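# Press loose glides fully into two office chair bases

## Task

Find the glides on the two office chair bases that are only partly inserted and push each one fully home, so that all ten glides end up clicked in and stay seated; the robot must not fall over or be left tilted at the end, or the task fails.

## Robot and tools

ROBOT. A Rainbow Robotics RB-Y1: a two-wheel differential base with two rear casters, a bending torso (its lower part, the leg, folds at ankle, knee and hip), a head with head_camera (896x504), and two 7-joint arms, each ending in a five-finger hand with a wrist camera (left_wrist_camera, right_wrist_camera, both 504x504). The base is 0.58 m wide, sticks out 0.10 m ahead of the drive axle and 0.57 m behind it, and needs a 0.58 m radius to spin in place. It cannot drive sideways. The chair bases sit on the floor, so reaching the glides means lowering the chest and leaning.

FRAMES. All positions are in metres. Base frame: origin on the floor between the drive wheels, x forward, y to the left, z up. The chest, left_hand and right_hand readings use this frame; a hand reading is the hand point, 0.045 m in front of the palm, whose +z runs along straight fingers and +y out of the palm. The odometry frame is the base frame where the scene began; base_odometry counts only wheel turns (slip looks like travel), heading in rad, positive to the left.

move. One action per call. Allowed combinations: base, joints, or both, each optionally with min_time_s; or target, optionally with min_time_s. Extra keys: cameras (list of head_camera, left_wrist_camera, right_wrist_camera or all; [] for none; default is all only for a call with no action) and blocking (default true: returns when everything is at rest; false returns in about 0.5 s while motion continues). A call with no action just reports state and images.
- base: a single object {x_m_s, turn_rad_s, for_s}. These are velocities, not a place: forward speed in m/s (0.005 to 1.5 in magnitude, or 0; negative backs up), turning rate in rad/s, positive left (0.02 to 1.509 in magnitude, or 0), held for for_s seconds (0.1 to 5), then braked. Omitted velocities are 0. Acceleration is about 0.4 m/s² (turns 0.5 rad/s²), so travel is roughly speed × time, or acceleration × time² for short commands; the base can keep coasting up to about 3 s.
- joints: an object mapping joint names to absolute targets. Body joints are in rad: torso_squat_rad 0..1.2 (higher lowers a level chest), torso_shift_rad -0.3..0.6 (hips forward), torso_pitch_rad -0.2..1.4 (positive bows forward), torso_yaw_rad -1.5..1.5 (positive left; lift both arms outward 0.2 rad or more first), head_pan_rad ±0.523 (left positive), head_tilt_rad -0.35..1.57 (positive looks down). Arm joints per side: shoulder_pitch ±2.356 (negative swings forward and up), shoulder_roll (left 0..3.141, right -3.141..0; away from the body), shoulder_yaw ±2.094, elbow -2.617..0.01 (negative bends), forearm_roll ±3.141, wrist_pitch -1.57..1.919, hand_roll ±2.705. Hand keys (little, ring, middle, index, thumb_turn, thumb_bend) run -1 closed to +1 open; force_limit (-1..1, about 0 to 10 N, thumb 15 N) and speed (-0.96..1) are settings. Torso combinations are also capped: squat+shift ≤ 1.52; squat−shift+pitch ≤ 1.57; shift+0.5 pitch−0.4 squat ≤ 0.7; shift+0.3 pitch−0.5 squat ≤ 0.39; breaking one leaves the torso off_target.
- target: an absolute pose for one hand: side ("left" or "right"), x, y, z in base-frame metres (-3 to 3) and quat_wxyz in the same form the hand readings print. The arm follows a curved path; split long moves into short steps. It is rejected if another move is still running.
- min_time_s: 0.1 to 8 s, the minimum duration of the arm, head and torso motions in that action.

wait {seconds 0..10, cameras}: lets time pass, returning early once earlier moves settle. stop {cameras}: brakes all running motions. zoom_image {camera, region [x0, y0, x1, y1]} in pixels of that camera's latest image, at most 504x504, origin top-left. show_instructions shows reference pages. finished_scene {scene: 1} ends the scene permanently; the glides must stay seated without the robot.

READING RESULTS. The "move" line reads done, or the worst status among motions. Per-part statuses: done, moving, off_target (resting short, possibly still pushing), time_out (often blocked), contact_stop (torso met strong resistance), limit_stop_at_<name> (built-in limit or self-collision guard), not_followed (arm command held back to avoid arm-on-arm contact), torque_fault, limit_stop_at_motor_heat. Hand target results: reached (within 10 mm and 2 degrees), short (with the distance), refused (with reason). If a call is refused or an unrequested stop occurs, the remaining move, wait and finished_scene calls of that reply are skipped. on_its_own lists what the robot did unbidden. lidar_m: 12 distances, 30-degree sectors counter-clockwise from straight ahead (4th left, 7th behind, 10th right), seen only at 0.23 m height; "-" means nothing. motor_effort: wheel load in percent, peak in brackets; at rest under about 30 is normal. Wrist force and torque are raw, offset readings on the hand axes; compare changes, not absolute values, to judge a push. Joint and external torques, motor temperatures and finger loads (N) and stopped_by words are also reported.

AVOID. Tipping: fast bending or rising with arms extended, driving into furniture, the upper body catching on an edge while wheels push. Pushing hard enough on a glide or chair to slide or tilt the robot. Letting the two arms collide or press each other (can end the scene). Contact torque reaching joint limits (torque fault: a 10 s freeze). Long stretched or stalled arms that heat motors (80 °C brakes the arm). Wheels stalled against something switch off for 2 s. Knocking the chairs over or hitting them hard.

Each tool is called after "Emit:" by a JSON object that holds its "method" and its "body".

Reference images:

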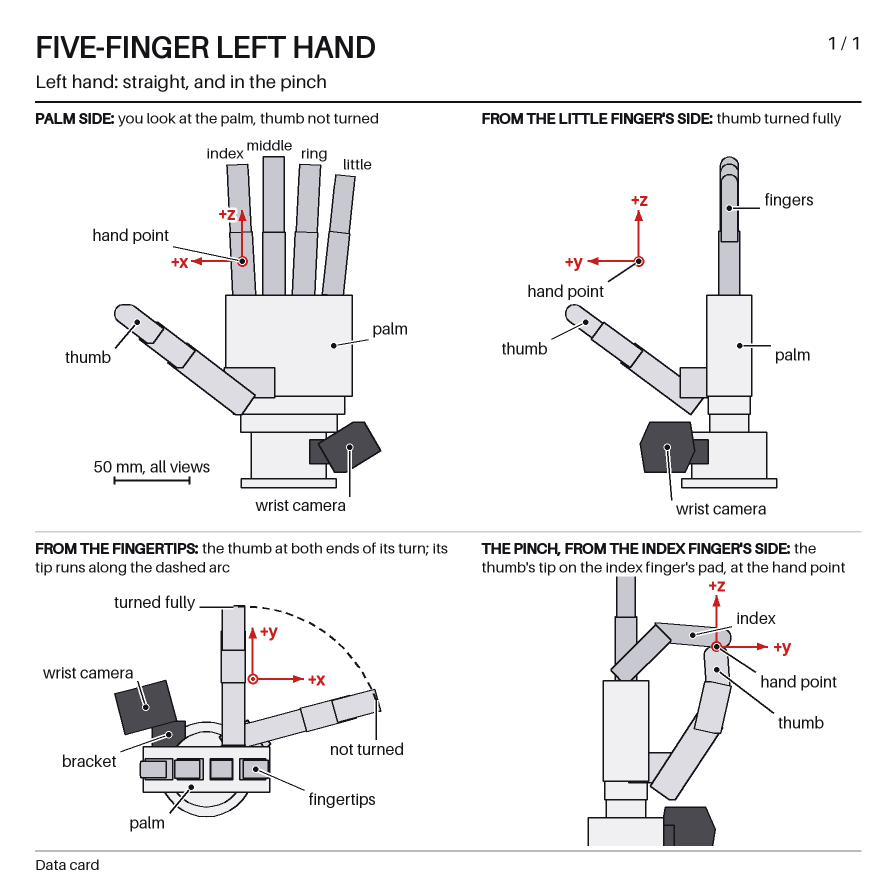

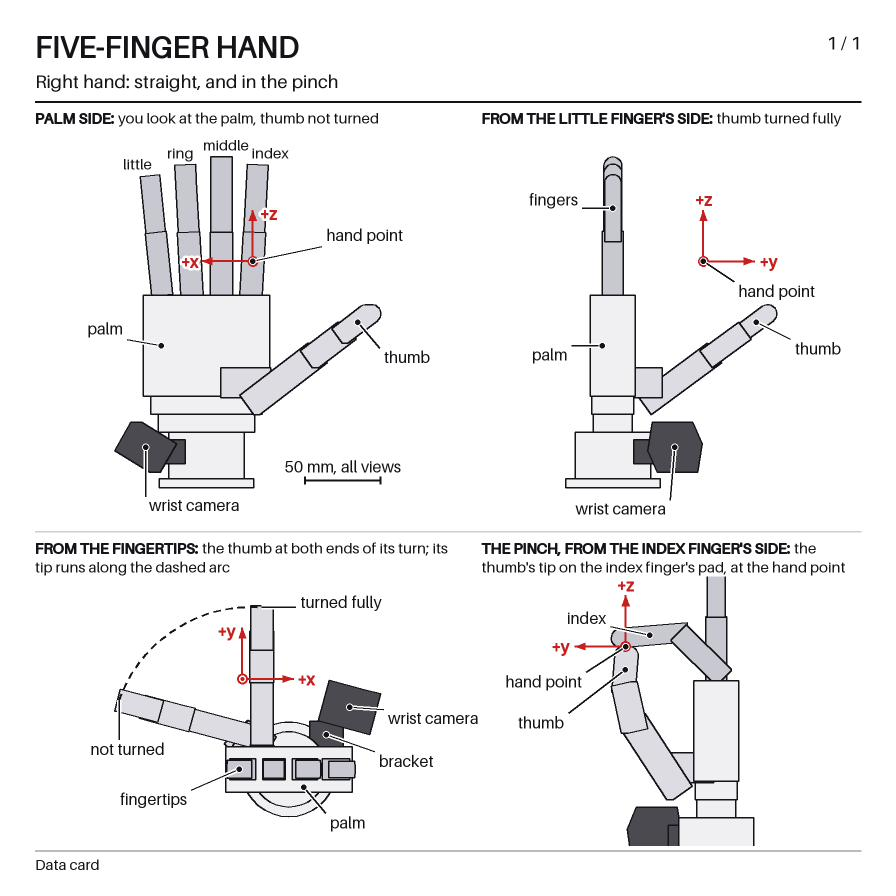

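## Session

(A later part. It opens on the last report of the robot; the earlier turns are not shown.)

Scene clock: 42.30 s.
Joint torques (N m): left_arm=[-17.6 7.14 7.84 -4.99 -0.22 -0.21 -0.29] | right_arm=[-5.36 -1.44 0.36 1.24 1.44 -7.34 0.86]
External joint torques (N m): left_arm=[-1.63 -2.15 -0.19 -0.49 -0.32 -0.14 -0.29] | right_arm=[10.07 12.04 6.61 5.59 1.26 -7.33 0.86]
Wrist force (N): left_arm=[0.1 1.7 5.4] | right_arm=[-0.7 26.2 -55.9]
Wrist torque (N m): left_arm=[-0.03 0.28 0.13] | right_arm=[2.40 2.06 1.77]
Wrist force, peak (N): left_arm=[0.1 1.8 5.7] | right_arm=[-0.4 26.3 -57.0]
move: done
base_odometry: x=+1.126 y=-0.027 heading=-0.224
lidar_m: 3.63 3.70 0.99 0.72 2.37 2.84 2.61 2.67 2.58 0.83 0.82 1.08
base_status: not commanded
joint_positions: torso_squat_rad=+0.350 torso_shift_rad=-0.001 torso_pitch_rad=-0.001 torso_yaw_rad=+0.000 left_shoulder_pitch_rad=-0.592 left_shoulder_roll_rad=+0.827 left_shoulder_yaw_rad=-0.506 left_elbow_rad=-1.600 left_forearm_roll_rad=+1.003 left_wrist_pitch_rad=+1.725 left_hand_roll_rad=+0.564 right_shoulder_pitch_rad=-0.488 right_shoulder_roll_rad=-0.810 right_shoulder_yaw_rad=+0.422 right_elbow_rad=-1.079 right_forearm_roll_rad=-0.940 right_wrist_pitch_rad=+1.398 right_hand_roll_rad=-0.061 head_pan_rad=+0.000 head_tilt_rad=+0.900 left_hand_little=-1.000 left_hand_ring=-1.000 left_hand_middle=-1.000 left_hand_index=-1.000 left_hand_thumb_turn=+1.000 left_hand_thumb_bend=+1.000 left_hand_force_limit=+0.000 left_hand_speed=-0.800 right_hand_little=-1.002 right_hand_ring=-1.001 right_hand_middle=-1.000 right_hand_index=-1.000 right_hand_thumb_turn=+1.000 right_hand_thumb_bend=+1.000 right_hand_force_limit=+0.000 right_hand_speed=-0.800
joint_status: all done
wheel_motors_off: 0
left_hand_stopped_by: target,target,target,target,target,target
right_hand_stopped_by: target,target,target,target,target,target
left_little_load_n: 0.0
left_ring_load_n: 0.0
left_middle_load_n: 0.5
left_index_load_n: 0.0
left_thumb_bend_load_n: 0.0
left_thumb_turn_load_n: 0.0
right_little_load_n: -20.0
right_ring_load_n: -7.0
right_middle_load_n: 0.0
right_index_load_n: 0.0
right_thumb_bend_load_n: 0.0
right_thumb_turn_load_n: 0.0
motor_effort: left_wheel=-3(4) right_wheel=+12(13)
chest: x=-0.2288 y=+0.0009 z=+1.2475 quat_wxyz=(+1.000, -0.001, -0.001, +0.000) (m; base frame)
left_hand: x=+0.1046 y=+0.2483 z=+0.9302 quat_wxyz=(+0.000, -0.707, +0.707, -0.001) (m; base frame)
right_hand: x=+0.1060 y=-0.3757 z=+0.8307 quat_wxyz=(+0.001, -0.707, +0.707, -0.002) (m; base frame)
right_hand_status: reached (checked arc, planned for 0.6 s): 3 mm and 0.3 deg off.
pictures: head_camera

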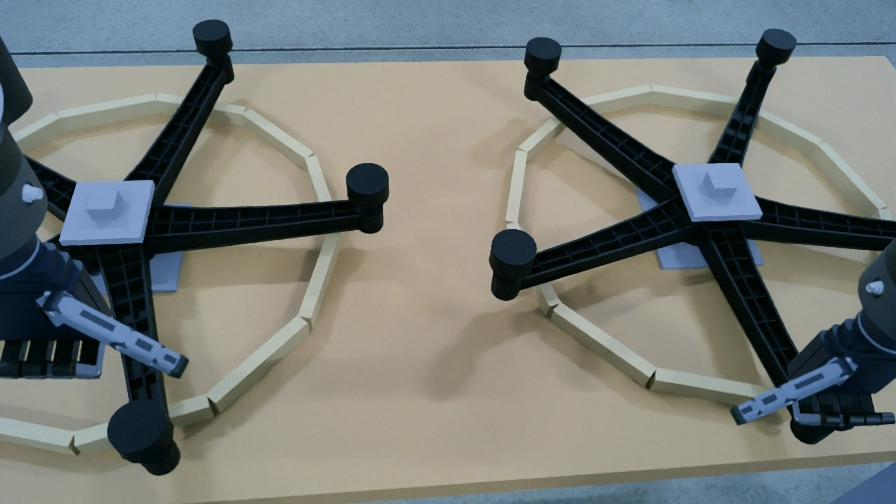

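Emit:
{"method": "move", "body": {"target": {"side": "right", "x": 0.105, "y": -0.375, "z": 0.89, "quat_wxyz": [0, -0.7071, 0.7071, 0]}, "min_time_s": 0.8}}

Emit:
{"method": "move", "body": {"target": {"side": "right", "x": 0.28, "y": -0.066, "z": 0.89, "quat_wxyz": [0, -0.7071, 0.7071, 0]}, "min_time_s": 1.5}}

Emit:
{"method": "move", "body": {"target": {"side": "left", "x": 0.073, "y": 0.205, "z": 0.86, "quat_wxyz": [0, -0.7071, 0.7071, 0]}, "min_time_s": 1}}

Emit:
{"method": "move", "body": {"target": {"side": "right", "x": 0.28, "y": -0.066, "z": 0.86, "quat_wxyz": [0, -0.7071, 0.7071, 0]}, "min_time_s": 0.8, "cameras": ["all"]}}

Emit:
{"method": "zoom_image", "body": {"camera": "head_camera", "region": [730, 350, 896, 500]}}

Scene clock: 44.90 s.
Joint torques (N m): left_arm=[-17.56 7.49 7.74 -4.97 -0.23 -0.31 -0.1] | right_arm=[-14.94 -13.67 -9.56 -4.85 -0.02 -0.04 -0.02]
External joint torques (N m): left_arm=[-1.62 -1.83 -0.29 -0.48 -0.33 -0.25 -0.1] | right_arm=[0.34 0.3 -2.3 -0.61 -0.19 -0.04 -0.02]
Wrist force (N): left_arm=[0.2 1.7 5.4] | right_arm=[6.1 5.4 10.2]
Wrist torque (N m): left_arm=[-0.04 0.28 0.12] | right_arm=[0.33 -1.44 0.68]
Wrist force, peak (N): left_arm=[0.0 1.8 5.7] | right_arm=[-1.0 26.2 -55.8]
move: done
base_odometry: x=+1.126 y=-0.027 heading=-0.224
lidar_m: 3.63 3.70 0.99 0.72 2.38 2.84 2.60 2.67 2.57 0.82 0.83 1.08
base_status: not commanded
joint_positions: torso_squat_rad=+0.350 torso_shift_rad=+0.000 torso_pitch_rad=+0.000 torso_yaw_rad=+0.000 left_shoulder_pitch_rad=-0.592 left_shoulder_roll_rad=+0.827 left_shoulder_yaw_rad=-0.506 left_elbow_rad=-1.600 left_forearm_roll_rad=+1.003 left_wrist_pitch_rad=+1.725 left_hand_roll_rad=+0.564 right_shoulder_pitch_rad=-0.487 right_shoulder_roll_rad=-0.908 right_shoulder_yaw_rad=+0.376 right_elbow_rad=-1.266 right_forearm_roll_rad=-1.001 right_wrist_pitch_rad=+1.553 right_hand_roll_rad=-0.138 head_pan_rad=+0.000 head_tilt_rad=+0.900 left_hand_little=-1.000 left_hand_ring=-1.000 left_hand_middle=-1.000 left_hand_index=-1.000 left_hand_thumb_turn=+1.000 left_hand_thumb_bend=+1.000 left_hand_force_limit=+0.000 left_hand_speed=-0.800 right_hand_little=-1.000 right_hand_ring=-1.000 right_hand_middle=-1.000 right_hand_index=-1.000 right_hand_thumb_turn=+1.000 right_hand_thumb_bend=+1.000 right_hand_force_limit=+0.000 right_hand_speed=-0.800
joint_status: all done
wheel_motors_off: 0
left_hand_stopped_by: target,target,target,target,target,target
right_hand_stopped_by: target,target,target,target,target,target
left_little_load_n: 0.0
left_ring_load_n: 0.0
left_middle_load_n: 0.0
left_index_load_n: 0.0
left_thumb_bend_load_n: 0.0
left_thumb_turn_load_n: 0.0
right_little_load_n: 0.0
right_ring_load_n: 0.0
right_middle_load_n: 0.0
right_index_load_n: 0.0
right_thumb_bend_load_n: 0.0
right_thumb_turn_load_n: 0.0
motor_effort: left_wheel=-3(4) right_wheel=+9(12)
chest: x=-0.2281 y=+0.0003 z=+1.2475 quat_wxyz=(+1.000, +0.000, +0.000, +0.000) (m; base frame)
left_hand: x=+0.1050 y=+0.2481 z=+0.9301 quat_wxyz=(+0.000, -0.707, +0.707, +0.000) (m; base frame)
right_hand: x=+0.1051 y=-0.3752 z=+0.8888 quat_wxyz=(-0.001, -0.708, +0.707, +0.002) (m; base frame)
right_hand_status: reached (checked arc, planned for 0.8 s): 1 mm and 0.3 deg off.
pictures: none

Scene clock: 46.87 s.
Joint torques (N m): left_arm=[-17.56 7.7 7.88 -4.86 -0.23 -0.12 -0.18] | right_arm=[-22.3 -6.75 -0.64 -4.91 0.59 -0.23 0]
External joint torques (N m): left_arm=[-1.62 -1.62 -0.15 -0.37 -0.33 -0.06 -0.18] | right_arm=[0.65 -0.26 0.84 0.58 0.35 0.23 0]
Wrist force (N): left_arm=[0.1 1.6 5.4] | right_arm=[6.2 7.3 9.7]
Wrist torque (N m): left_arm=[-0.04 0.28 0.12] | right_arm=[0.53 -1.40 0.70]
Wrist force, peak (N): left_arm=[0.2 1.8 5.6] | right_arm=[7.0 7.0 10.6]
move: short
base_odometry: x=+1.126 y=-0.027 heading=-0.224
lidar_m: 3.63 3.71 1.01 0.72 2.37 2.84 2.60 2.67 2.58 0.82 0.82 1.08
base_status: not commanded
joint_positions: torso_squat_rad=+0.350 torso_shift_rad=+0.000 torso_pitch_rad=+0.000 torso_yaw_rad=+0.000 left_shoulder_pitch_rad=-0.592 left_shoulder_roll_rad=+0.827 left_shoulder_yaw_rad=-0.506 left_elbow_rad=-1.600 left_forearm_roll_rad=+1.003 left_wrist_pitch_rad=+1.725 left_hand_roll_rad=+0.564 right_shoulder_pitch_rad=-1.243 right_shoulder_roll_rad=-0.118 right_shoulder_yaw_rad=+0.562 right_elbow_rad=-0.267 right_forearm_roll_rad=-0.749 right_wrist_pitch_rad=+1.136 right_hand_roll_rad=-0.369 head_pan_rad=+0.000 head_tilt_rad=+0.900 left_hand_little=-1.000 left_hand_ring=-1.000 left_hand_middle=-1.000 left_hand_index=-1.000 left_hand_thumb_turn=+1.000 left_hand_thumb_bend=+1.000 left_hand_force_limit=+0.000 left_hand_speed=-0.800 right_hand_little=-1.000 right_hand_ring=-1.000 right_hand_middle=-1.000 right_hand_index=-1.000 right_hand_thumb_turn=+1.000 right_hand_thumb_bend=+1.000 right_hand_force_limit=+0.000 right_hand_speed=-0.800
joint_status: all done
wheel_motors_off: 0
left_hand_stopped_by: target,target,target,target,target,target
right_hand_stopped_by: target,target,target,target,target,target
left_little_load_n: 0.0
left_ring_load_n: 0.0
left_middle_load_n: 0.0
left_index_load_n: 0.0
left_thumb_bend_load_n: 0.0
left_thumb_turn_load_n: 0.0
right_little_load_n: 0.0
right_ring_load_n: 0.0
right_middle_load_n: 0.0
right_index_load_n: 0.0
right_thumb_bend_load_n: 0.0
right_thumb_turn_load_n: 0.0
motor_effort: left_wheel=-3(4) right_wheel=+9(9)
chest: x=-0.2281 y=+0.0003 z=+1.2475 quat_wxyz=(+1.000, +0.000, +0.000, +0.000) (m; base frame)
left_hand: x=+0.1049 y=+0.2481 z=+0.9301 quat_wxyz=(+0.000, -0.707, +0.707, +0.000) (m; base frame)
right_hand: x=+0.2793 y=-0.0659 z=+0.8902 quat_wxyz=(+0.098, -0.690, +0.714, -0.068) (m; base frame)
right_hand_status: short (checked arc, as near as the solve gets, planned for 1.5 s): 1 mm and 13.8 deg off. The place is met; only the turn is off.
pictures: none

Scene clock: 48.20 s.
Joint torques (N m): left_arm=[-15.28 5.11 6.89 -6.08 -0.35 -0.34 0.08] | right_arm=[-22.02 -6.63 -0.77 -5 0.5 -0.3 0.06]
External joint torques (N m): left_arm=[-0.79 -2.14 -0.45 -0.74 -0.45 -0.28 0.08] | right_arm=[0.93 -0.14 0.71 0.49 0.27 0.17 0.06]
Wrist force (N): left_arm=[0.2 1.7 5.6] | right_arm=[6.1 7.2 9.7]
Wrist torque (N m): left_arm=[-0.04 0.26 0.15] | right_arm=[0.54 -1.37 0.72]
Wrist force, peak (N): left_arm=[0.4 1.9 5.7] | right_arm=[6.3 7.1 10.3]
move: done
base_odometry: x=+1.126 y=-0.027 heading=-0.224
lidar_m: 3.62 3.69 1.01 0.72 2.37 2.84 2.62 2.67 2.58 0.83 0.82 1.08
base_status: not commanded
joint_positions: torso_squat_rad=+0.350 torso_shift_rad=+0.000 torso_pitch_rad=+0.000 torso_yaw_rad=+0.000 left_shoulder_pitch_rad=-0.480 left_shoulder_roll_rad=+0.721 left_shoulder_yaw_rad=-0.618 left_elbow_rad=-1.638 left_forearm_roll_rad=+0.861 left_wrist_pitch_rad=+1.608 left_hand_roll_rad=+0.661 right_shoulder_pitch_rad=-1.243 right_shoulder_roll_rad=-0.118 right_shoulder_yaw_rad=+0.562 right_elbow_rad=-0.267 right_forearm_roll_rad=-0.749 right_wrist_pitch_rad=+1.136 right_hand_roll_rad=-0.369 head_pan_rad=+0.000 head_tilt_rad=+0.900 left_hand_little=-1.000 left_hand_ring=-1.000 left_hand_middle=-1.000 left_hand_index=-1.000 left_hand_thumb_turn=+1.000 left_hand_thumb_bend=+1.000 left_hand_force_limit=+0.000 left_hand_speed=-0.800 right_hand_little=-1.000 right_hand_ring=-1.000 right_hand_middle=-1.000 right_hand_index=-1.000 right_hand_thumb_turn=+1.000 right_hand_thumb_bend=+1.000 right_hand_force_limit=+0.000 right_hand_speed=-0.800
joint_status: all done
wheel_motors_off: 0
left_hand_stopped_by: target,target,target,target,target,target
right_hand_stopped_by: target,target,target,target,target,target
left_little_load_n: 0.0
left_ring_load_n: 0.0
left_middle_load_n: 0.0
left_index_load_n: 0.0
left_thumb_bend_load_n: -0.5
left_thumb_turn_load_n: 0.0
right_little_load_n: 0.0
right_ring_load_n: 0.0
right_middle_load_n: 0.0
right_index_load_n: 0.0
right_thumb_bend_load_n: 0.0
right_thumb_turn_load_n: 0.0
motor_effort: left_wheel=-3(4) right_wheel=+8(9)
chest: x=-0.2281 y=+0.0003 z=+1.2475 quat_wxyz=(+1.000, +0.000, +0.000, +0.000) (m; base frame)
left_hand: x=+0.0731 y=+0.2052 z=+0.8601 quat_wxyz=(+0.000, -0.707, +0.707, +0.000) (m; base frame)
left_hand_status: reached (checked arc, planned for 1.0 s): 0 mm and 0.0 deg off.
right_hand: x=+0.2792 y=-0.0659 z=+0.8901 quat_wxyz=(+0.098, -0.690, +0.714, -0.068) (m; base frame)
pictures: none

Scene clock: 49.33 s.
Joint torques (N m): left_arm=[-15.09 4.71 6.25 -5.91 -0.37 -0.21 0.15] | right_arm=[-21.63 -4.69 -0.51 -5.25 0.63 -0.64 -0.09]
External joint torques (N m): left_arm=[-0.6 -2.53 -1.1 -0.58 -0.47 -0.15 0.15] | right_arm=[0.89 1.26 0.93 0.19 0.38 -0.11 -0.09]
Wrist force (N): left_arm=[0.1 1.8 5.5] | right_arm=[5.9 7.3 9.8]
Wrist torque (N m): left_arm=[-0.02 0.28 0.14] | right_arm=[0.52 -1.34 0.71]
Wrist force, peak (N): left_arm=[0.3 1.9 5.7] | right_arm=[6.1 7.5 10.0]
move: short
base_odometry: x=+1.126 y=-0.027 heading=-0.224
lidar_m: 3.62 3.71 1.00 0.72 2.37 2.84 2.61 2.68 2.58 0.82 0.80 1.07
base_status: not commanded
joint_positions: torso_squat_rad=+0.350 torso_shift_rad=+0.000 torso_pitch_rad=+0.000 torso_yaw_rad=+0.000 left_shoulder_pitch_rad=-0.480 left_shoulder_roll_rad=+0.721 left_shoulder_yaw_rad=-0.618 left_elbow_rad=-1.638 left_forearm_roll_rad=+0.861 left_wrist_pitch_rad=+1.608 left_hand_roll_rad=+0.661 right_shoulder_pitch_rad=-1.183 right_shoulder_roll_rad=-0.102 right_shoulder_yaw_rad=+0.579 right_elbow_rad=-0.267 right_forearm_roll_rad=-0.727 right_wrist_pitch_rad=+1.042 right_hand_roll_rad=-0.385 head_pan_rad=+0.000 head_tilt_rad=+0.900 left_hand_little=-1.000 left_hand_ring=-1.000 left_hand_middle=-1.000 left_hand_index=-1.000 left_hand_thumb_turn=+1.000 left_hand_thumb_bend=+1.000 left_hand_force_limit=+0.000 left_hand_speed=-0.800 right_hand_little=-1.000 right_hand_ring=-1.000 right_hand_middle=-1.000 right_hand_index=-1.000 right_hand_thumb_turn=+1.000 right_hand_thumb_bend=+1.000 right_hand_force_limit=+0.000 right_hand_speed=-0.800
joint_status: all done
wheel_motors_off: 0
left_hand_stopped_by: target,target,target,target,target,target
right_hand_stopped_by: target,target,target,target,target,target
left_little_load_n: 0.0
left_ring_load_n: 0.0
left_middle_load_n: 0.0
left_index_load_n: 0.0
left_thumb_bend_load_n: 0.0
left_thumb_turn_load_n: 0.0
right_little_load_n: 0.0
right_ring_load_n: 0.0
right_middle_load_n: 0.0
right_index_load_n: 0.0
right_thumb_bend_load_n: 0.0
right_thumb_turn_load_n: 0.0
motor_effort: left_wheel=-3(4) right_wheel=+9(9)
chest: x=-0.2281 y=+0.0003 z=+1.2475 quat_wxyz=(+1.000, +0.000, +0.000, +0.000) (m; base frame)
left_hand: x=+0.0731 y=+0.2052 z=+0.8601 quat_wxyz=(+0.000, -0.707, +0.707, +0.000) (m; base frame)
right_hand: x=+0.2793 y=-0.0662 z=+0.8603 quat_wxyz=(+0.112, -0.686, +0.715, -0.080) (m; base frame)
right_hand_status: short (checked arc, as near as the solve gets, planned for 0.8 s): 1 mm and 15.9 deg off. The place is met; only the turn is off.
pictures: head_camera, left_wrist_camera, right_wrist_camera

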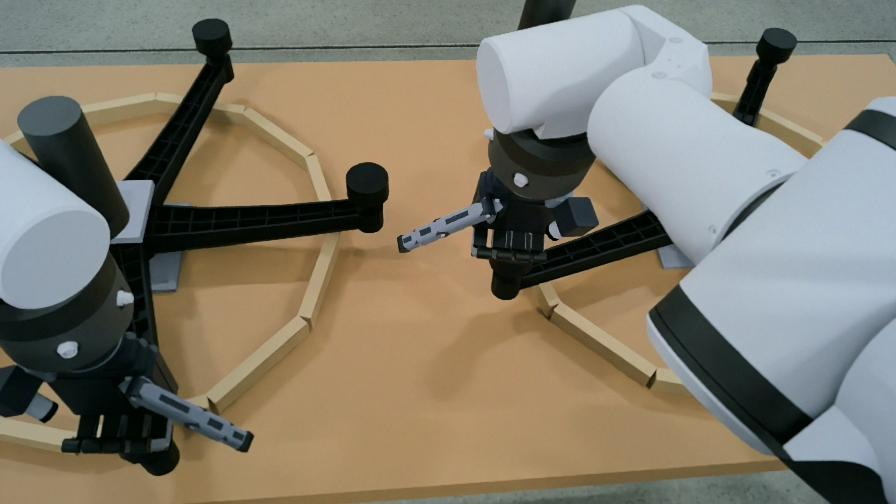

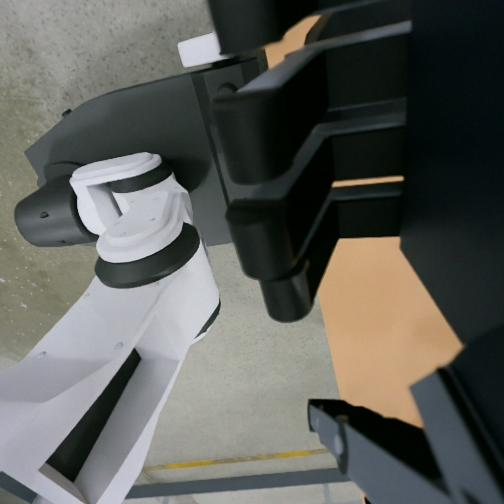

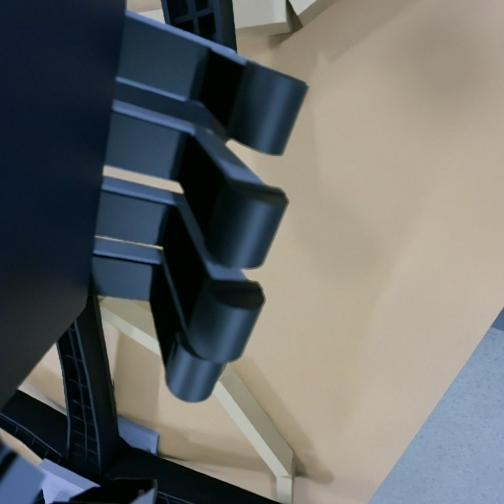

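Scaled by 3.036 from the camera's 896x504 image, which has a finer 1280x720 frame.

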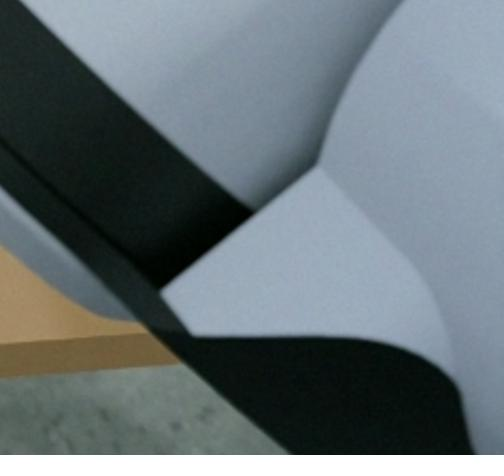

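Emit:
{"method": "move", "body": {"target": {"side": "left", "x": 0.073, "y": 0.202, "z": 0.838, "quat_wxyz": [0, -0.7071, 0.7071, 0]}, "min_time_s": 0.7}}

Emit:
{"method": "move", "body": {"target": {"side": "left", "x": 0.073, "y": 0.202, "z": 0.828, "quat_wxyz": [0, -0.7071, 0.7071, 0]}, "min_time_s": 0.7, "cameras": ["head_camera"]}}

Emit:
{"method": "zoom_image", "body": {"camera": "head_camera", "region": [50, 350, 250, 504]}}

Scene clock: 50.63 s.
Joint torques (N m): left_arm=[-11.55 2.78 4.16 -3.12 -0.93 -2.84 -0.35] | right_arm=[-21.82 -4.78 -0.65 -5.18 0.56 -0.55 -0.1]
External joint torques (N m): left_arm=[2.91 -4.17 -2.94 2.36 -1.02 -2.79 -0.35] | right_arm=[0.71 1.17 0.79 0.26 0.31 -0.02 -0.1]
Wrist force (N): left_arm=[-3.2 9.9 -24.9] | right_arm=[6.4 7.5 10.2]
Wrist torque (N m): left_arm=[0.88 -0.76 -0.38] | right_arm=[0.55 -1.47 0.73]
Wrist force, peak (N): left_arm=[-3.1 10.4 -26.2] | right_arm=[6.4 7.5 10.2]
move: done
base_odometry: x=+1.126 y=-0.027 heading=-0.224
lidar_m: 3.64 3.71 1.02 0.72 2.35 2.84 2.60 2.68 2.57 0.82 0.80 1.07
base_status: not commanded
joint_positions: torso_squat_rad=+0.350 torso_shift_rad=+0.000 torso_pitch_rad=+0.000 torso_yaw_rad=+0.000 left_shoulder_pitch_rad=-0.471 left_shoulder_roll_rad=+0.689 left_shoulder_yaw_rad=-0.643 left_elbow_rad=-1.577 left_forearm_roll_rad=+0.827 left_wrist_pitch_rad=+1.554 left_hand_roll_rad=+0.641 right_shoulder_pitch_rad=-1.183 right_shoulder_roll_rad=-0.102 right_shoulder_yaw_rad=+0.579 right_elbow_rad=-0.267 right_forearm_roll_rad=-0.727 right_wrist_pitch_rad=+1.042 right_hand_roll_rad=-0.385 head_pan_rad=+0.000 head_tilt_rad=+0.900 left_hand_little=-1.000 left_hand_ring=-1.001 left_hand_middle=-1.000 left_hand_index=-1.000 left_hand_thumb_turn=+1.000 left_hand_thumb_bend=+1.000 left_hand_force_limit=+0.000 left_hand_speed=-0.800 right_hand_little=-1.000 right_hand_ring=-1.000 right_hand_middle=-1.000 right_hand_index=-1.000 right_hand_thumb_turn=+1.000 right_hand_thumb_bend=+1.000 right_hand_force_limit=+0.000 right_hand_speed=-0.800
joint_status: all done
wheel_motors_off: 0
left_hand_stopped_by: target,target,target,target,target,target
right_hand_stopped_by: target,target,target,target,target,target
left_little_load_n: 0.0
left_ring_load_n: -8.0
left_middle_load_n: -2.0
left_index_load_n: 0.0
left_thumb_bend_load_n: 0.0
left_thumb_turn_load_n: 0.0
right_little_load_n: 0.0
right_ring_load_n: 0.0
right_middle_load_n: 0.0
right_index_load_n: 0.0
right_thumb_bend_load_n: 0.0
right_thumb_turn_load_n: 0.0
motor_effort: left_wheel=-3(4) right_wheel=+8(9)
chest: x=-0.2282 y=+0.0003 z=+1.2475 quat_wxyz=(+1.000, +0.000, +0.000, +0.000) (m; base frame)
left_hand: x=+0.0735 y=+0.2022 z=+0.8387 quat_wxyz=(+0.001, -0.707, +0.707, +0.000) (m; base frame)
left_hand_status: reached (checked arc, planned for 0.7 s): 1 mm and 0.1 deg off.
right_hand: x=+0.2793 y=-0.0662 z=+0.8603 quat_wxyz=(+0.112, -0.686, +0.714, -0.079) (m; base frame)
pictures: none

Scene clock: 51.67 s.
Joint torques (N m): left_arm=[11.84 -4.99 -11.95 14.26 -8.93 -15.68 -0.52] | right_arm=[-21.92 -4.68 -0.41 -5.07 0.59 -0.62 -0.06]
External joint torques (N m): left_arm=[26.41 -11.93 -19.01 19.75 -9.01 -15.61 -0.52] | right_arm=[0.66 1.24 1.03 0.39 0.35 -0.08 -0.05]
Wrist force (N): left_arm=[-7.0 48.6 -155.4] | right_arm=[6.2 7.8 9.6]
Wrist torque (N m): left_arm=[4.76 -5.09 -1.95] | right_arm=[0.63 -1.40 0.71]
Wrist force, peak (N): left_arm=[-7.8 48.5 -158.1] | right_arm=[6.0 7.5 10.1]
move: done
base_odometry: x=+1.126 y=-0.027 heading=-0.224
lidar_m: 3.64 3.73 1.00 0.72 2.38 2.78 2.60 2.66 2.58 0.82 0.82 1.07
base_status: not commanded
joint_positions: torso_squat_rad=+0.350 torso_shift_rad=-0.002 torso_pitch_rad=-0.003 torso_yaw_rad=+0.000 left_shoulder_pitch_rad=-0.471 left_shoulder_roll_rad=+0.678 left_shoulder_yaw_rad=-0.649 left_elbow_rad=-1.552 left_forearm_roll_rad=+0.817 left_wrist_pitch_rad=+1.532 left_hand_roll_rad=+0.630 right_shoulder_pitch_rad=-1.183 right_shoulder_roll_rad=-0.102 right_shoulder_yaw_rad=+0.579 right_elbow_rad=-0.267 right_forearm_roll_rad=-0.727 right_wrist_pitch_rad=+1.042 right_hand_roll_rad=-0.385 head_pan_rad=+0.000 head_tilt_rad=+0.900 left_hand_little=-1.000 left_hand_ring=-1.005 left_hand_middle=-1.002 left_hand_index=-1.000 left_hand_thumb_turn=+1.000 left_hand_thumb_bend=+1.000 left_hand_force_limit=+0.000 left_hand_speed=-0.800 right_hand_little=-1.000 right_hand_ring=-1.000 right_hand_middle=-1.000 right_hand_index=-1.000 right_hand_thumb_turn=+1.000 right_hand_thumb_bend=+1.000 right_hand_force_limit=+0.000 right_hand_speed=-0.800
joint_status: all done
wheel_motors_off: 0
left_hand_stopped_by: target,target,target,target,target,target
right_hand_stopped_by: target,target,target,target,target,target
left_little_load_n: 0.0
left_ring_load_n: -24.0
left_middle_load_n: -15.5
left_index_load_n: 0.0
left_thumb_bend_load_n: 0.0
left_thumb_turn_load_n: 0.0
right_little_load_n: 0.0
right_ring_load_n: 0.0
right_middle_load_n: 0.0
right_index_load_n: 0.0
right_thumb_bend_load_n: 0.0
right_thumb_turn_load_n: 0.0
motor_effort: left_wheel=+3(4) right_wheel=+9(9)
chest: x=-0.2300 y=-0.0006 z=+1.2474 quat_wxyz=(+1.000, +0.001, -0.002, +0.000) (m; base frame)
left_hand: x=+0.0759 y=+0.2018 z=+0.8335 quat_wxyz=(+0.004, -0.707, +0.707, -0.004) (m; base frame)
left_hand_status: reached (checked arc, planned for 0.7 s): 6 mm and 0.6 deg off.
right_hand: x=+0.2786 y=-0.0662 z=+0.8617 quat_wxyz=(+0.113, -0.686, +0.714, -0.080) (m; base frame)
pictures: head_camera

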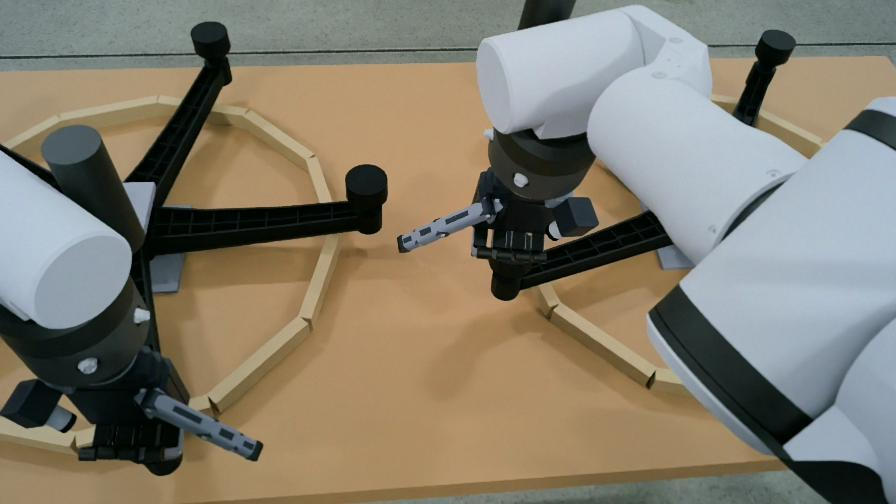

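Scaled by 2.520 from the camera's 896x504 image, which has a finer 1280x720 frame.

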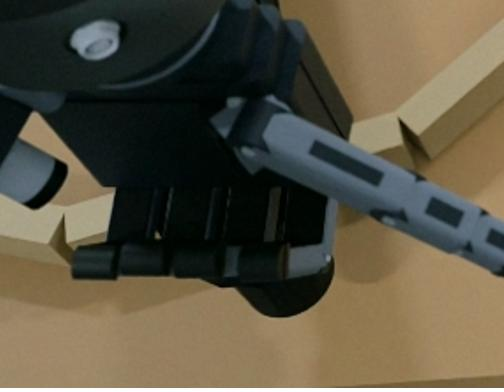

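Emit:
{"method": "move", "body": {"target": {"side": "left", "x": 0.073, "y": 0.202, "z": 0.848, "quat_wxyz": [0, -0.7071, 0.7071, 0]}, "min_time_s": 0.7}}

Emit:
{"method": "move", "body": {"target": {"side": "left", "x": 0.073, "y": 0.202, "z": 0.838, "quat_wxyz": [0, -0.7071, 0.7071, 0]}, "min_time_s": 0.7}}

Scene clock: 52.90 s.
Joint torques (N m): left_arm=[-17.26 7.37 9.18 -5.8 0.22 0.16 0.26] | right_arm=[-21.79 -4.58 -0.39 -5.17 0.53 -0.58 -0.11]
External joint torques (N m): left_arm=[-2.71 0.34 2.01 -0.36 0.12 0.21 0.26] | right_arm=[0.74 1.36 1.05 0.27 0.28 -0.05 -0.1]
Wrist force (N): left_arm=[-0.8 0.8 5.5] | right_arm=[6.0 7.5 9.9]
Wrist torque (N m): left_arm=[-0.19 0.43 0.10] | right_arm=[0.55 -1.37 0.71]
Wrist force, peak (N): left_arm=[-7.0 48.5 -155.5] | right_arm=[6.5 7.5 10.2]
move: done
base_odometry: x=+1.126 y=-0.027 heading=-0.224
lidar_m: 3.62 3.71 1.01 0.72 2.36 2.84 2.61 2.68 2.59 0.83 0.81 1.06
base_status: not commanded
joint_positions: torso_squat_rad=+0.350 torso_shift_rad=+0.000 torso_pitch_rad=+0.000 torso_yaw_rad=+0.000 left_shoulder_pitch_rad=-0.479 left_shoulder_roll_rad=+0.695 left_shoulder_yaw_rad=-0.636 left_elbow_rad=-1.588 left_forearm_roll_rad=+0.842 left_wrist_pitch_rad=+1.574 left_hand_roll_rad=+0.644 right_shoulder_pitch_rad=-1.183 right_shoulder_roll_rad=-0.102 right_shoulder_yaw_rad=+0.579 right_elbow_rad=-0.267 right_forearm_roll_rad=-0.727 right_wrist_pitch_rad=+1.042 right_hand_roll_rad=-0.385 head_pan_rad=+0.000 head_tilt_rad=+0.900 left_hand_little=-1.000 left_hand_ring=-1.001 left_hand_middle=-1.000 left_hand_index=-1.000 left_hand_thumb_turn=+1.000 left_hand_thumb_bend=+1.000 left_hand_force_limit=+0.000 left_hand_speed=-0.800 right_hand_little=-1.000 right_hand_ring=-1.000 right_hand_middle=-1.000 right_hand_index=-1.000 right_hand_thumb_turn=+1.000 right_hand_thumb_bend=+1.000 right_hand_force_limit=+0.000 right_hand_speed=-0.800
joint_status: all done
wheel_motors_off: 0
left_hand_stopped_by: target,target,target,target,target,target
right_hand_stopped_by: target,target,target,target,target,target
left_little_load_n: 0.0
left_ring_load_n: 0.0
left_middle_load_n: 0.0
left_index_load_n: 0.5
left_thumb_bend_load_n: 0.0
left_thumb_turn_load_n: 0.0
right_little_load_n: 0.0
right_ring_load_n: 0.0
right_middle_load_n: 0.0
right_index_load_n: 0.0
right_thumb_bend_load_n: 0.0
right_thumb_turn_load_n: 0.0
motor_effort: left_wheel=+0(4) right_wheel=+9(9)
chest: x=-0.2282 y=+0.0002 z=+1.2475 quat_wxyz=(+1.000, +0.000, +0.000, +0.000) (m; base frame)
left_hand: x=+0.0735 y=+0.2020 z=+0.8458 quat_wxyz=(-0.002, -0.707, +0.708, +0.001) (m; base frame)
left_hand_status: reached (checked arc, planned for 0.7 s): 2 mm and 0.3 deg off.
right_hand: x=+0.2793 y=-0.0662 z=+0.8603 quat_wxyz=(+0.112, -0.686, +0.714, -0.079) (m; base frame)
pictures: none

Scene clock: 53.93 s.
Joint torques (N m): left_arm=[-11.45 2.82 3.67 -2.94 -1.37 -2.09 -0.38] | right_arm=[-21.62 -4.57 -0.58 -5.19 0.55 -0.62 -0.11]
External joint torques (N m): left_arm=[3.01 -4.14 -3.44 2.54 -1.46 -2.03 -0.38] | right_arm=[0.91 1.38 0.86 0.25 0.3 -0.1 -0.11]
Wrist force (N): left_arm=[-1.5 7.2 -17.1] | right_arm=[6.2 7.2 9.3]
Wrist torque (N m): left_arm=[0.47 -0.34 -0.26] | right_arm=[0.53 -1.38 0.72]
Wrist force, peak (N): left_arm=[-1.2 8.1 -18.5] | right_arm=[6.6 7.7 10.0]
move: done
base_odometry: x=+1.126 y=-0.027 heading=-0.224
lidar_m: 3.62 3.71 1.01 0.70 2.36 2.84 2.61 2.67 2.57 0.83 0.81 1.07
base_status: not commanded
joint_positions: torso_squat_rad=+0.350 torso_shift_rad=+0.000 torso_pitch_rad=+0.000 torso_yaw_rad=+0.000 left_shoulder_pitch_rad=-0.471 left_shoulder_roll_rad=+0.689 left_shoulder_yaw_rad=-0.643 left_elbow_rad=-1.577 left_forearm_roll_rad=+0.828 left_wrist_pitch_rad=+1.554 left_hand_roll_rad=+0.641 right_shoulder_pitch_rad=-1.183 right_shoulder_roll_rad=-0.102 right_shoulder_yaw_rad=+0.579 right_elbow_rad=-0.267 right_forearm_roll_rad=-0.727 right_wrist_pitch_rad=+1.042 right_hand_roll_rad=-0.385 head_pan_rad=+0.000 head_tilt_rad=+0.900 left_hand_little=-1.000 left_hand_ring=-1.001 left_hand_middle=-1.000 left_hand_index=-1.000 left_hand_thumb_turn=+1.000 left_hand_thumb_bend=+1.000 left_hand_force_limit=+0.000 left_hand_speed=-0.800 right_hand_little=-1.000 right_hand_ring=-1.000 right_hand_middle=-1.000 right_hand_index=-1.000 right_hand_thumb_turn=+1.000 right_hand_thumb_bend=+1.000 right_hand_force_limit=+0.000 right_hand_speed=-0.800
joint_status: all done
wheel_motors_off: 0
left_hand_stopped_by: target,target,target,target,target,target
right_hand_stopped_by: target,target,target,target,target,target
left_little_load_n: 0.0
left_ring_load_n: -6.5
left_middle_load_n: -1.0
left_index_load_n: 0.0
left_thumb_bend_load_n: 0.0
left_thumb_turn_load_n: 0.0
right_little_load_n: -0.5
right_ring_load_n: 0.0
right_middle_load_n: 0.0
right_index_load_n: 0.0
right_thumb_bend_load_n: 0.0
right_thumb_turn_load_n: 0.0
motor_effort: left_wheel=+0(1) right_wheel=+9(9)
chest: x=-0.2282 y=+0.0002 z=+1.2475 quat_wxyz=(+1.000, +0.000, +0.000, +0.000) (m; base frame)
left_hand: x=+0.0735 y=+0.2021 z=+0.8388 quat_wxyz=(+0.000, -0.707, +0.707, +0.000) (m; base frame)
left_hand_status: reached (checked arc, planned for 0.7 s): 1 mm and 0.1 deg off.
right_hand: x=+0.2793 y=-0.0662 z=+0.8603 quat_wxyz=(+0.112, -0.686, +0.714, -0.079) (m; base frame)
pictures: none

Emit:
{"method": "move", "body": {"target": {"side": "right", "x": 0.2, "y": -0.25, "z": 1.05, "quat_wxyz": [0, -0.7071, 0.7071, 0]}, "min_time_s": 1}}

Emit:
{"method": "move", "body": {"target": {"side": "left", "x": 0.1, "y": 0.3, "z": 1.05, "quat_wxyz": [0, -0.7071, 0.7071, 0]}, "min_time_s": 1}}

Emit:
{"method": "move", "body": {"joints": {"torso_pitch_rad": 0.4, "head_tilt_rad": 0.6}, "min_time_s": 1.5, "cameras": ["head_camera"]}}

Scene clock: 56.27 s.
Joint torques (N m): left_arm=[-11.48 3.39 3.73 -2.98 -1.19 -2.33 -0.34] | right_arm=[-20.73 -8.14 -6.9 -5.8 -0.03 -0.12 -0.04]
External joint torques (N m): left_arm=[2.99 -3.58 -3.37 2.5 -1.28 -2.27 -0.34] | right_arm=[0.86 1.76 -1.27 -0.9 -0.19 -0.11 -0.04]
Wrist force (N): left_arm=[-1.6 6.3 -15.1] | right_arm=[5.5 6.1 10.1]
Wrist torque (N m): left_arm=[0.41 -0.27 -0.23] | right_arm=[0.48 -1.32 0.83]
Wrist force, peak (N): left_arm=[-0.3 7.9 -20.5] | right_arm=[7.1 6.3 10.7]
move: done
base_odometry: x=+1.126 y=-0.027 heading=-0.224
lidar_m: 3.62 3.70 1.00 0.71 2.38 2.85 2.61 2.67 2.57 0.82 0.80 1.07
base_status: not commanded
joint_positions: torso_squat_rad=+0.350 torso_shift_rad=+0.000 torso_pitch_rad=+0.000 torso_yaw_rad=+0.000 left_shoulder_pitch_rad=-0.471 left_shoulder_roll_rad=+0.689 left_shoulder_yaw_rad=-0.643 left_elbow_rad=-1.577 left_forearm_roll_rad=+0.828 left_wrist_pitch_rad=+1.554 left_hand_roll_rad=+0.641 right_shoulder_pitch_rad=-1.068 right_shoulder_roll_rad=-0.687 right_shoulder_yaw_rad=+0.401 right_elbow_rad=-1.036 right_forearm_roll_rad=-0.933 right_wrist_pitch_rad=+1.915 right_hand_roll_rad=-0.299 head_pan_rad=+0.000 head_tilt_rad=+0.900 left_hand_little=-1.000 left_hand_ring=-1.001 left_hand_middle=-1.000 left_hand_index=-1.000 left_hand_thumb_turn=+1.000 left_hand_thumb_bend=+1.000 left_hand_force_limit=+0.000 left_hand_speed=-0.800 right_hand_little=-1.000 right_hand_ring=-1.000 right_hand_middle=-1.000 right_hand_index=-1.000 right_hand_thumb_turn=+1.000 right_hand_thumb_bend=+1.000 right_hand_force_limit=+0.000 right_hand_speed=-0.800
joint_status: all done
wheel_motors_off: 0
left_hand_stopped_by: target,target,target,target,target,target
right_hand_stopped_by: target,target,target,target,target,target
left_little_load_n: 0.0
left_ring_load_n: -6.0
left_middle_load_n: -1.0
left_index_load_n: 0.0
left_thumb_bend_load_n: 0.0
left_thumb_turn_load_n: 0.0
right_little_load_n: 0.0
right_ring_load_n: 0.0
right_middle_load_n: 0.0
right_index_load_n: 0.0
right_thumb_bend_load_n: 0.0
right_thumb_turn_load_n: 0.0
motor_effort: left_wheel=-1(1) right_wheel=+9(9)
chest: x=-0.2282 y=+0.0002 z=+1.2475 quat_wxyz=(+1.000, +0.000, +0.000, +0.000) (m; base frame)
left_hand: x=+0.0735 y=+0.2021 z=+0.8388 quat_wxyz=(+0.001, -0.707, +0.707, +0.000) (m; base frame)
right_hand: x=+0.1997 y=-0.2501 z=+1.0501 quat_wxyz=(-0.001, -0.707, +0.707, +0.002) (m; base frame)
right_hand_status: reached (checked arc, planned for 1.0 s): 0 mm and 0.2 deg off.
pictures: none

Scene clock: 57.60 s.
Joint torques (N m): left_arm=[-17.31 9.7 9.89 -3.15 0.24 -0.14 -0.22] | right_arm=[-20.75 -8.71 -6.98 -5.56 0.06 -0.09 0.06]
External joint torques (N m): left_arm=[-1.52 -1.66 1.26 -0.4 0.15 -0.08 -0.22] | right_arm=[0.83 1.19 -1.35 -0.66 -0.1 -0.08 0.06]
Wrist force (N): left_arm=[-0.6 1.1 5.8] | right_arm=[6.1 5.7 9.9]
Wrist torque (N m): left_arm=[-0.15 0.42 0.00] | right_arm=[0.43 -1.41 0.88]
Wrist force, peak (N): left_arm=[-1.8 5.6 -13.9] | right_arm=[6.4 6.5 10.0]
move: done
base_odometry: x=+1.126 y=-0.027 heading=-0.224
lidar_m: 3.63 3.69 0.99 0.71 2.35 2.84 2.59 2.67 2.58 0.83 0.82 1.07
base_status: not commanded
joint_positions: torso_squat_rad=+0.350 torso_shift_rad=+0.000 torso_pitch_rad=+0.000 torso_yaw_rad=+0.000 left_shoulder_pitch_rad=-0.708 left_shoulder_roll_rad=+1.052 left_shoulder_yaw_rad=-0.366 left_elbow_rad=-1.667 left_forearm_roll_rad=+1.256 left_wrist_pitch_rad=+1.919 left_hand_roll_rad=+0.536 right_shoulder_pitch_rad=-1.068 right_shoulder_roll_rad=-0.687 right_shoulder_yaw_rad=+0.401 right_elbow_rad=-1.036 right_forearm_roll_rad=-0.933 right_wrist_pitch_rad=+1.915 right_hand_roll_rad=-0.299 head_pan_rad=+0.000 head_tilt_rad=+0.900 left_hand_little=-1.000 left_hand_ring=-1.001 left_hand_middle=-1.000 left_hand_index=-1.000 left_hand_thumb_turn=+1.000 left_hand_thumb_bend=+1.000 left_hand_force_limit=+0.000 left_hand_speed=-0.800 right_hand_little=-1.000 right_hand_ring=-1.000 right_hand_middle=-1.000 right_hand_index=-1.000 right_hand_thumb_turn=+1.000 right_hand_thumb_bend=+1.000 right_hand_force_limit=+0.000 right_hand_speed=-0.800
joint_status: all done
wheel_motors_off: 0
left_hand_stopped_by: target,target,target,target,target,target
right_hand_stopped_by: target,target,target,target,target,target
left_little_load_n: 0.5
left_ring_load_n: 0.0
left_middle_load_n: 0.0
left_index_load_n: 0.0
left_thumb_bend_load_n: 0.0
left_thumb_turn_load_n: 0.5
right_little_load_n: 0.0
right_ring_load_n: 0.0
right_middle_load_n: 0.0
right_index_load_n: 0.0
right_thumb_bend_load_n: 0.0
right_thumb_turn_load_n: 0.0
motor_effort: left_wheel=-2(2) right_wheel=+9(9)
chest: x=-0.2280 y=+0.0002 z=+1.2475 quat_wxyz=(+1.000, +0.000, +0.000, +0.000) (m; base frame)
left_hand: x=+0.1002 y=+0.3000 z=+1.0497 quat_wxyz=(+0.000, -0.707, +0.707, +0.000) (m; base frame)
left_hand_status: reached (checked arc, planned for 1.0 s): 0 mm and 0.0 deg off.
right_hand: x=+0.1999 y=-0.2500 z=+1.0500 quat_wxyz=(-0.001, -0.707, +0.707, +0.002) (m; base frame)
pictures: none

Scene clock: 59.40 s.
Joint torques (N m): left_arm=[-12.68 11.08 8.79 -3.86 0.36 0.57 -0.3] | right_arm=[-17.3 -9.4 -6.52 -5.48 -0.09 0.71 0.13]
External joint torques (N m): left_arm=[-1.11 -1.39 0.97 -0.18 -0.1 -0.03 -0.3] | right_arm=[0.08 1.19 -1.39 -0.62 -0.05 -0.01 0.13]
Wrist force (N): left_arm=[-0.7 -1.5 5.3] | right_arm=[6.2 3.5 9.7]
Wrist torque (N m): left_arm=[-0.33 0.41 0.10] | right_arm=[0.29 -1.42 0.79]
Wrist force, peak (N): left_arm=[-0.8 -1.3 5.6] | right_arm=[5.9 5.7 10.1]
move: done
base_odometry: x=+1.126 y=-0.027 heading=-0.224
lidar_m: 3.63 3.69 1.01 0.71 2.35 2.85 2.60 2.67 2.58 0.82 0.81 1.07
base_status: not commanded
joint_positions: torso_squat_rad=+0.350 torso_shift_rad=+0.000 torso_pitch_rad=+0.400 torso_yaw_rad=+0.000 left_shoulder_pitch_rad=-0.708 left_shoulder_roll_rad=+1.052 left_shoulder_yaw_rad=-0.366 left_elbow_rad=-1.667 left_forearm_roll_rad=+1.256 left_wrist_pitch_rad=+1.919 left_hand_roll_rad=+0.536 right_shoulder_pitch_rad=-1.067 right_shoulder_roll_rad=-0.687 right_shoulder_yaw_rad=+0.401 right_elbow_rad=-1.036 right_forearm_roll_rad=-0.933 right_wrist_pitch_rad=+1.915 right_hand_roll_rad=-0.299 head_pan_rad=+0.000 head_tilt_rad=+0.600 left_hand_little=-1.000 left_hand_ring=-1.001 left_hand_middle=-1.000 left_hand_index=-1.000 left_hand_thumb_turn=+1.000 left_hand_thumb_bend=+1.000 left_hand_force_limit=+0.000 left_hand_speed=-0.800 right_hand_little=-1.000 right_hand_ring=-1.000 right_hand_middle=-1.000 right_hand_index=-1.000 right_hand_thumb_turn=+1.000 right_hand_thumb_bend=+1.000 right_hand_force_limit=+0.000 right_hand_speed=-0.800
joint_status: all done
wheel_motors_off: 0
left_hand_stopped_by: target,target,target,target,target,target
right_hand_stopped_by: target,target,target,target,target,target
left_little_load_n: 0.0
left_ring_load_n: 0.0
left_middle_load_n: 0.0
left_index_load_n: 0.0
left_thumb_bend_load_n: 0.0
left_thumb_turn_load_n: 0.0
right_little_load_n: 0.0
right_ring_load_n: 0.0
right_middle_load_n: 0.0
right_index_load_n: 0.0
right_thumb_bend_load_n: 0.0
right_thumb_turn_load_n: 0.0
motor_effort: left_wheel=-3(3) right_wheel=+8(9)
chest: x=-0.1074 y=+0.0002 z=+1.2230 quat_wxyz=(+0.980, +0.000, +0.199, +0.000) (m; base frame)
left_hand: x=+0.1178 y=+0.3000 z=+0.9130 quat_wxyz=(-0.141, -0.693, +0.693, +0.140) (m; base frame)
right_hand: x=+0.2097 y=-0.2501 z=+0.8744 quat_wxyz=(-0.142, -0.693, +0.693, +0.142) (m; base frame)
pictures: head_camera

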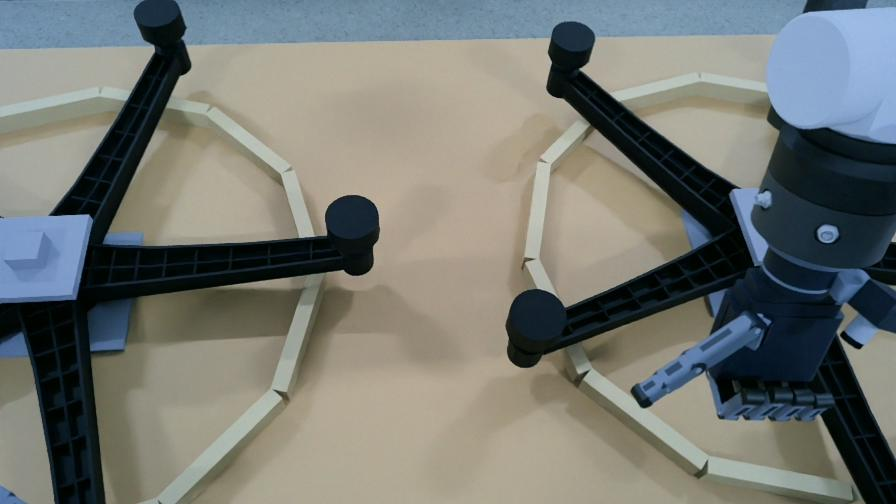

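Emit:
{"method": "move", "body": {"target": {"side": "right", "x": 0.25, "y": -0.25, "z": 1.05, "quat_wxyz": [0, -0.7071, 0.7071, 0]}, "min_time_s": 1}}

Emit:
{"method": "move", "body": {"target": {"side": "left", "x": 0.2, "y": 0.3, "z": 1.05, "quat_wxyz": [0, -0.7071, 0.7071, 0]}, "min_time_s": 1}}

Emit:
{"method": "move", "body": {"base": {"x_m_s": 0.1, "for_s": 1.0}, "joints": {"torso_pitch_rad": 0.6, "head_tilt_rad": 0.3}, "min_time_s": 1.5, "cameras": ["head_camera"]}}

Scene clock: 61.43 s.
Joint torques (N m): left_arm=[-12.29 11.24 8.67 -3.89 0.26 0.62 -0.24] | right_arm=[-15.34 -10.76 -8.79 -1.96 0.43 -0.01 0.26]
External joint torques (N m): left_arm=[-0.71 -1.22 0.84 -0.21 -0.2 0.02 -0.24] | right_arm=[0.22 1.06 0.01 -0.13 0.28 0.01 0.26]
Wrist force (N): left_arm=[-0.8 -1.6 5.3] | right_arm=[6.2 5.9 10.1]
Wrist torque (N m): left_arm=[-0.35 0.43 0.10] | right_arm=[0.40 -1.45 0.71]
Wrist force, peak (N): left_arm=[-0.6 -1.6 5.5] | right_arm=[6.2 5.7 10.5]
move: done
base_odometry: x=+1.126 y=-0.027 heading=-0.224
lidar_m: 3.61 3.69 1.01 0.71 2.36 2.84 2.61 2.68 2.58 0.81 0.81 1.06
base_status: not commanded
joint_positions: torso_squat_rad=+0.350 torso_shift_rad=+0.000 torso_pitch_rad=+0.400 torso_yaw_rad=+0.000 left_shoulder_pitch_rad=-0.708 left_shoulder_roll_rad=+1.052 left_shoulder_yaw_rad=-0.366 left_elbow_rad=-1.667 left_forearm_roll_rad=+1.256 left_wrist_pitch_rad=+1.919 left_hand_roll_rad=+0.536 right_shoulder_pitch_rad=-1.191 right_shoulder_roll_rad=-1.185 right_shoulder_yaw_rad=+0.420 right_elbow_rad=-1.731 right_forearm_roll_rad=-1.388 right_wrist_pitch_rad=+1.919 right_hand_roll_rad=-0.730 head_pan_rad=+0.000 head_tilt_rad=+0.600 left_hand_little=-1.000 left_hand_ring=-1.001 left_hand_middle=-1.000 left_hand_index=-1.000 left_hand_thumb_turn=+1.000 left_hand_thumb_bend=+1.000 left_hand_force_limit=+0.000 left_hand_speed=-0.800 right_hand_little=-1.000 right_hand_ring=-1.000 right_hand_middle=-1.000 right_hand_index=-1.000 right_hand_thumb_turn=+1.000 right_hand_thumb_bend=+1.000 right_hand_force_limit=+0.000 right_hand_speed=-0.800
joint_status: all done
wheel_motors_off: 0
left_hand_stopped_by: target,target,target,target,target,target
right_hand_stopped_by: target,target,target,target,target,target
left_little_load_n: 0.0
left_ring_load_n: 0.0
left_middle_load_n: 0.0
left_index_load_n: 0.0
left_thumb_bend_load_n: -0.5
left_thumb_turn_load_n: 0.0
right_little_load_n: 0.0
right_ring_load_n: 0.0
right_middle_load_n: 0.0
right_index_load_n: 0.0
right_thumb_bend_load_n: 0.0
right_thumb_turn_load_n: 0.0
motor_effort: left_wheel=-3(4) right_wheel=+8(8)
chest: x=-0.1074 y=+0.0002 z=+1.2230 quat_wxyz=(+0.980, +0.000, +0.199, +0.000) (m; base frame)
left_hand: x=+0.1178 y=+0.3000 z=+0.9130 quat_wxyz=(-0.141, -0.693, +0.693, +0.140) (m; base frame)
right_hand: x=+0.2500 y=-0.2500 z=+1.0500 quat_wxyz=(+0.000, -0.707, +0.707, +0.000) (m; base frame)
right_hand_status: reached (checked arc, planned for 1.0 s): 0 mm and 0.0 deg off.
pictures: none

Scene clock: 62.77 s.
Joint torques (N m): left_arm=[-13.25 12.03 10.36 -1.52 0.12 -0.18 -0.01] | right_arm=[-15.41 -10.74 -8.76 -1.94 0.39 -0.04 0.25]
External joint torques (N m): left_arm=[-1.45 -1.17 1.53 -0.2 0.02 -0.12 -0.01] | right_arm=[0.14 1.09 0.04 -0.11 0.24 -0.02 0.25]
Wrist force (N): left_arm=[-1.3 0.9 6.0] | right_arm=[6.2 6.1 10.3]
Wrist torque (N m): left_arm=[-0.19 0.50 0.06] | right_arm=[0.43 -1.46 0.72]
Wrist force, peak (N): left_arm=[-1.0 -1.4 6.0] | right_arm=[6.2 6.0 10.5]
move: done
base_odometry: x=+1.126 y=-0.027 heading=-0.224
lidar_m: 3.63 3.70 1.00 0.72 2.37 2.85 2.60 2.68 2.56 0.81 0.82 1.09
base_status: not commanded
joint_positions: torso_squat_rad=+0.350 torso_shift_rad=+0.000 torso_pitch_rad=+0.400 torso_yaw_rad=+0.000 left_shoulder_pitch_rad=-0.852 left_shoulder_roll_rad=+1.320 left_shoulder_yaw_rad=-0.126 left_elbow_rad=-1.926 left_forearm_roll_rad=+1.447 left_wrist_pitch_rad=+1.919 left_hand_roll_rad=+0.685 right_shoulder_pitch_rad=-1.191 right_shoulder_roll_rad=-1.185 right_shoulder_yaw_rad=+0.420 right_elbow_rad=-1.731 right_forearm_roll_rad=-1.388 right_wrist_pitch_rad=+1.919 right_hand_roll_rad=-0.730 head_pan_rad=+0.000 head_tilt_rad=+0.600 left_hand_little=-1.000 left_hand_ring=-1.001 left_hand_middle=-1.000 left_hand_index=-1.000 left_hand_thumb_turn=+1.000 left_hand_thumb_bend=+1.000 left_hand_force_limit=+0.000 left_hand_speed=-0.800 right_hand_little=-1.000 right_hand_ring=-1.000 right_hand_middle=-1.000 right_hand_index=-1.000 right_hand_thumb_turn=+1.000 right_hand_thumb_bend=+1.000 right_hand_force_limit=+0.000 right_hand_speed=-0.800
joint_status: all done
wheel_motors_off: 0
left_hand_stopped_by: target,target,target,target,target,target
right_hand_stopped_by: target,target,target,target,target,target
left_little_load_n: 0.0
left_ring_load_n: 0.0
left_middle_load_n: 0.0
left_index_load_n: 0.0
left_thumb_bend_load_n: 0.0
left_thumb_turn_load_n: 0.0
right_little_load_n: 0.0
right_ring_load_n: 0.0
right_middle_load_n: 0.0
right_index_load_n: 0.0
right_thumb_bend_load_n: 0.0
right_thumb_turn_load_n: 0.0
motor_effort: left_wheel=-3(4) right_wheel=+8(8)
chest: x=-0.1074 y=+0.0002 z=+1.2230 quat_wxyz=(+0.980, +0.000, +0.199, +0.000) (m; base frame)
left_hand: x=+0.1999 y=+0.3000 z=+1.0499 quat_wxyz=(+0.000, -0.707, +0.707, +0.000) (m; base frame)
left_hand_status: reached (checked arc, planned for 1.0 s): 0 mm and 0.0 deg off.
right_hand: x=+0.2500 y=-0.2500 z=+1.0500 quat_wxyz=(+0.000, -0.707, +0.707, +0.000) (m; base frame)
pictures: none

Scene clock: 64.57 s.
Joint torques (N m): left_arm=[-11.88 12.91 9.88 -2.34 0.29 0.23 -0.02] | right_arm=[-14.11 -11.77 -9.14 -2.61 0.15 0.29 0.22]
External joint torques (N m): left_arm=[-1.49 -0.75 1.21 -0.26 -0.04 -0.01 -0.02] | right_arm=[0.04 0.82 -0.54 -0.04 0.24 0.03 0.22]
Wrist force (N): left_arm=[-1.1 -0.2 5.7] | right_arm=[6.1 4.8 10.2]
Wrist torque (N m): left_arm=[-0.27 0.45 0.10] | right_arm=[0.31 -1.41 0.66]
Wrist force, peak (N): left_arm=[-1.3 0.9 6.0] | right_arm=[6.2 6.0 10.5]
move: done
base_odometry: x=+1.223 y=-0.049 heading=-0.224
lidar_m: 3.53 3.60 0.95 0.71 2.36 2.93 2.70 2.78 2.57 0.80 1.01 3.24
base_status: done (sent for 1 of 1 s)
joint_positions: torso_squat_rad=+0.350 torso_shift_rad=+0.000 torso_pitch_rad=+0.600 torso_yaw_rad=+0.000 left_shoulder_pitch_rad=-0.852 left_shoulder_roll_rad=+1.320 left_shoulder_yaw_rad=-0.126 left_elbow_rad=-1.926 left_forearm_roll_rad=+1.447 left_wrist_pitch_rad=+1.919 left_hand_roll_rad=+0.685 right_shoulder_pitch_rad=-1.191 right_shoulder_roll_rad=-1.185 right_shoulder_yaw_rad=+0.420 right_elbow_rad=-1.731 right_forearm_roll_rad=-1.388 right_wrist_pitch_rad=+1.919 right_hand_roll_rad=-0.730 head_pan_rad=+0.000 head_tilt_rad=+0.300 left_hand_little=-1.000 left_hand_ring=-1.001 left_hand_middle=-1.000 left_hand_index=-1.000 left_hand_thumb_turn=+1.000 left_hand_thumb_bend=+1.000 left_hand_force_limit=+0.000 left_hand_speed=-0.800 right_hand_little=-1.000 right_hand_ring=-1.000 right_hand_middle=-1.000 right_hand_index=-1.000 right_hand_thumb_turn=+1.000 right_hand_thumb_bend=+1.000 right_hand_force_limit=+0.000 right_hand_speed=-0.800
joint_status: all done
wheel_motors_off: 0
left_hand_stopped_by: target,target,target,target,target,target
right_hand_stopped_by: target,target,target,target,target,target
left_little_load_n: 0.0
left_ring_load_n: 0.0
left_middle_load_n: 0.0
left_index_load_n: 0.0
left_thumb_bend_load_n: -0.5
left_thumb_turn_load_n: 0.0
right_little_load_n: 0.0
right_ring_load_n: 0.0
right_middle_load_n: 0.0
right_index_load_n: 0.0
right_thumb_bend_load_n: 0.0
right_thumb_turn_load_n: 0.0
motor_effort: left_wheel=-2(16) right_wheel=+0(36)
chest: x=-0.0531 y=+0.0002 z=+1.1934 quat_wxyz=(+0.955, +0.000, +0.296, +0.000) (m; base frame)
left_hand: x=+0.2137 y=+0.3000 z=+0.9626 quat_wxyz=(-0.071, -0.704, +0.703, +0.070) (m; base frame)
right_hand: x=+0.2627 y=-0.2500 z=+0.9527 quat_wxyz=(-0.071, -0.703, +0.704, +0.071) (m; base frame)
pictures: head_camera

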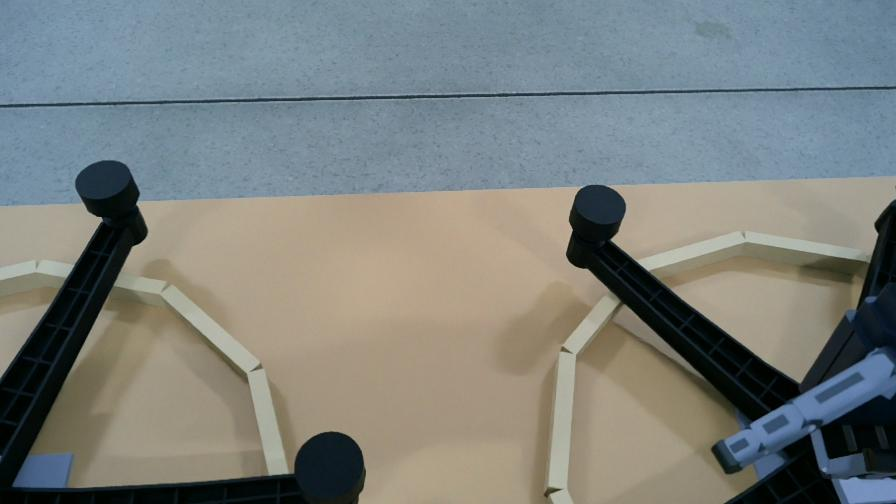

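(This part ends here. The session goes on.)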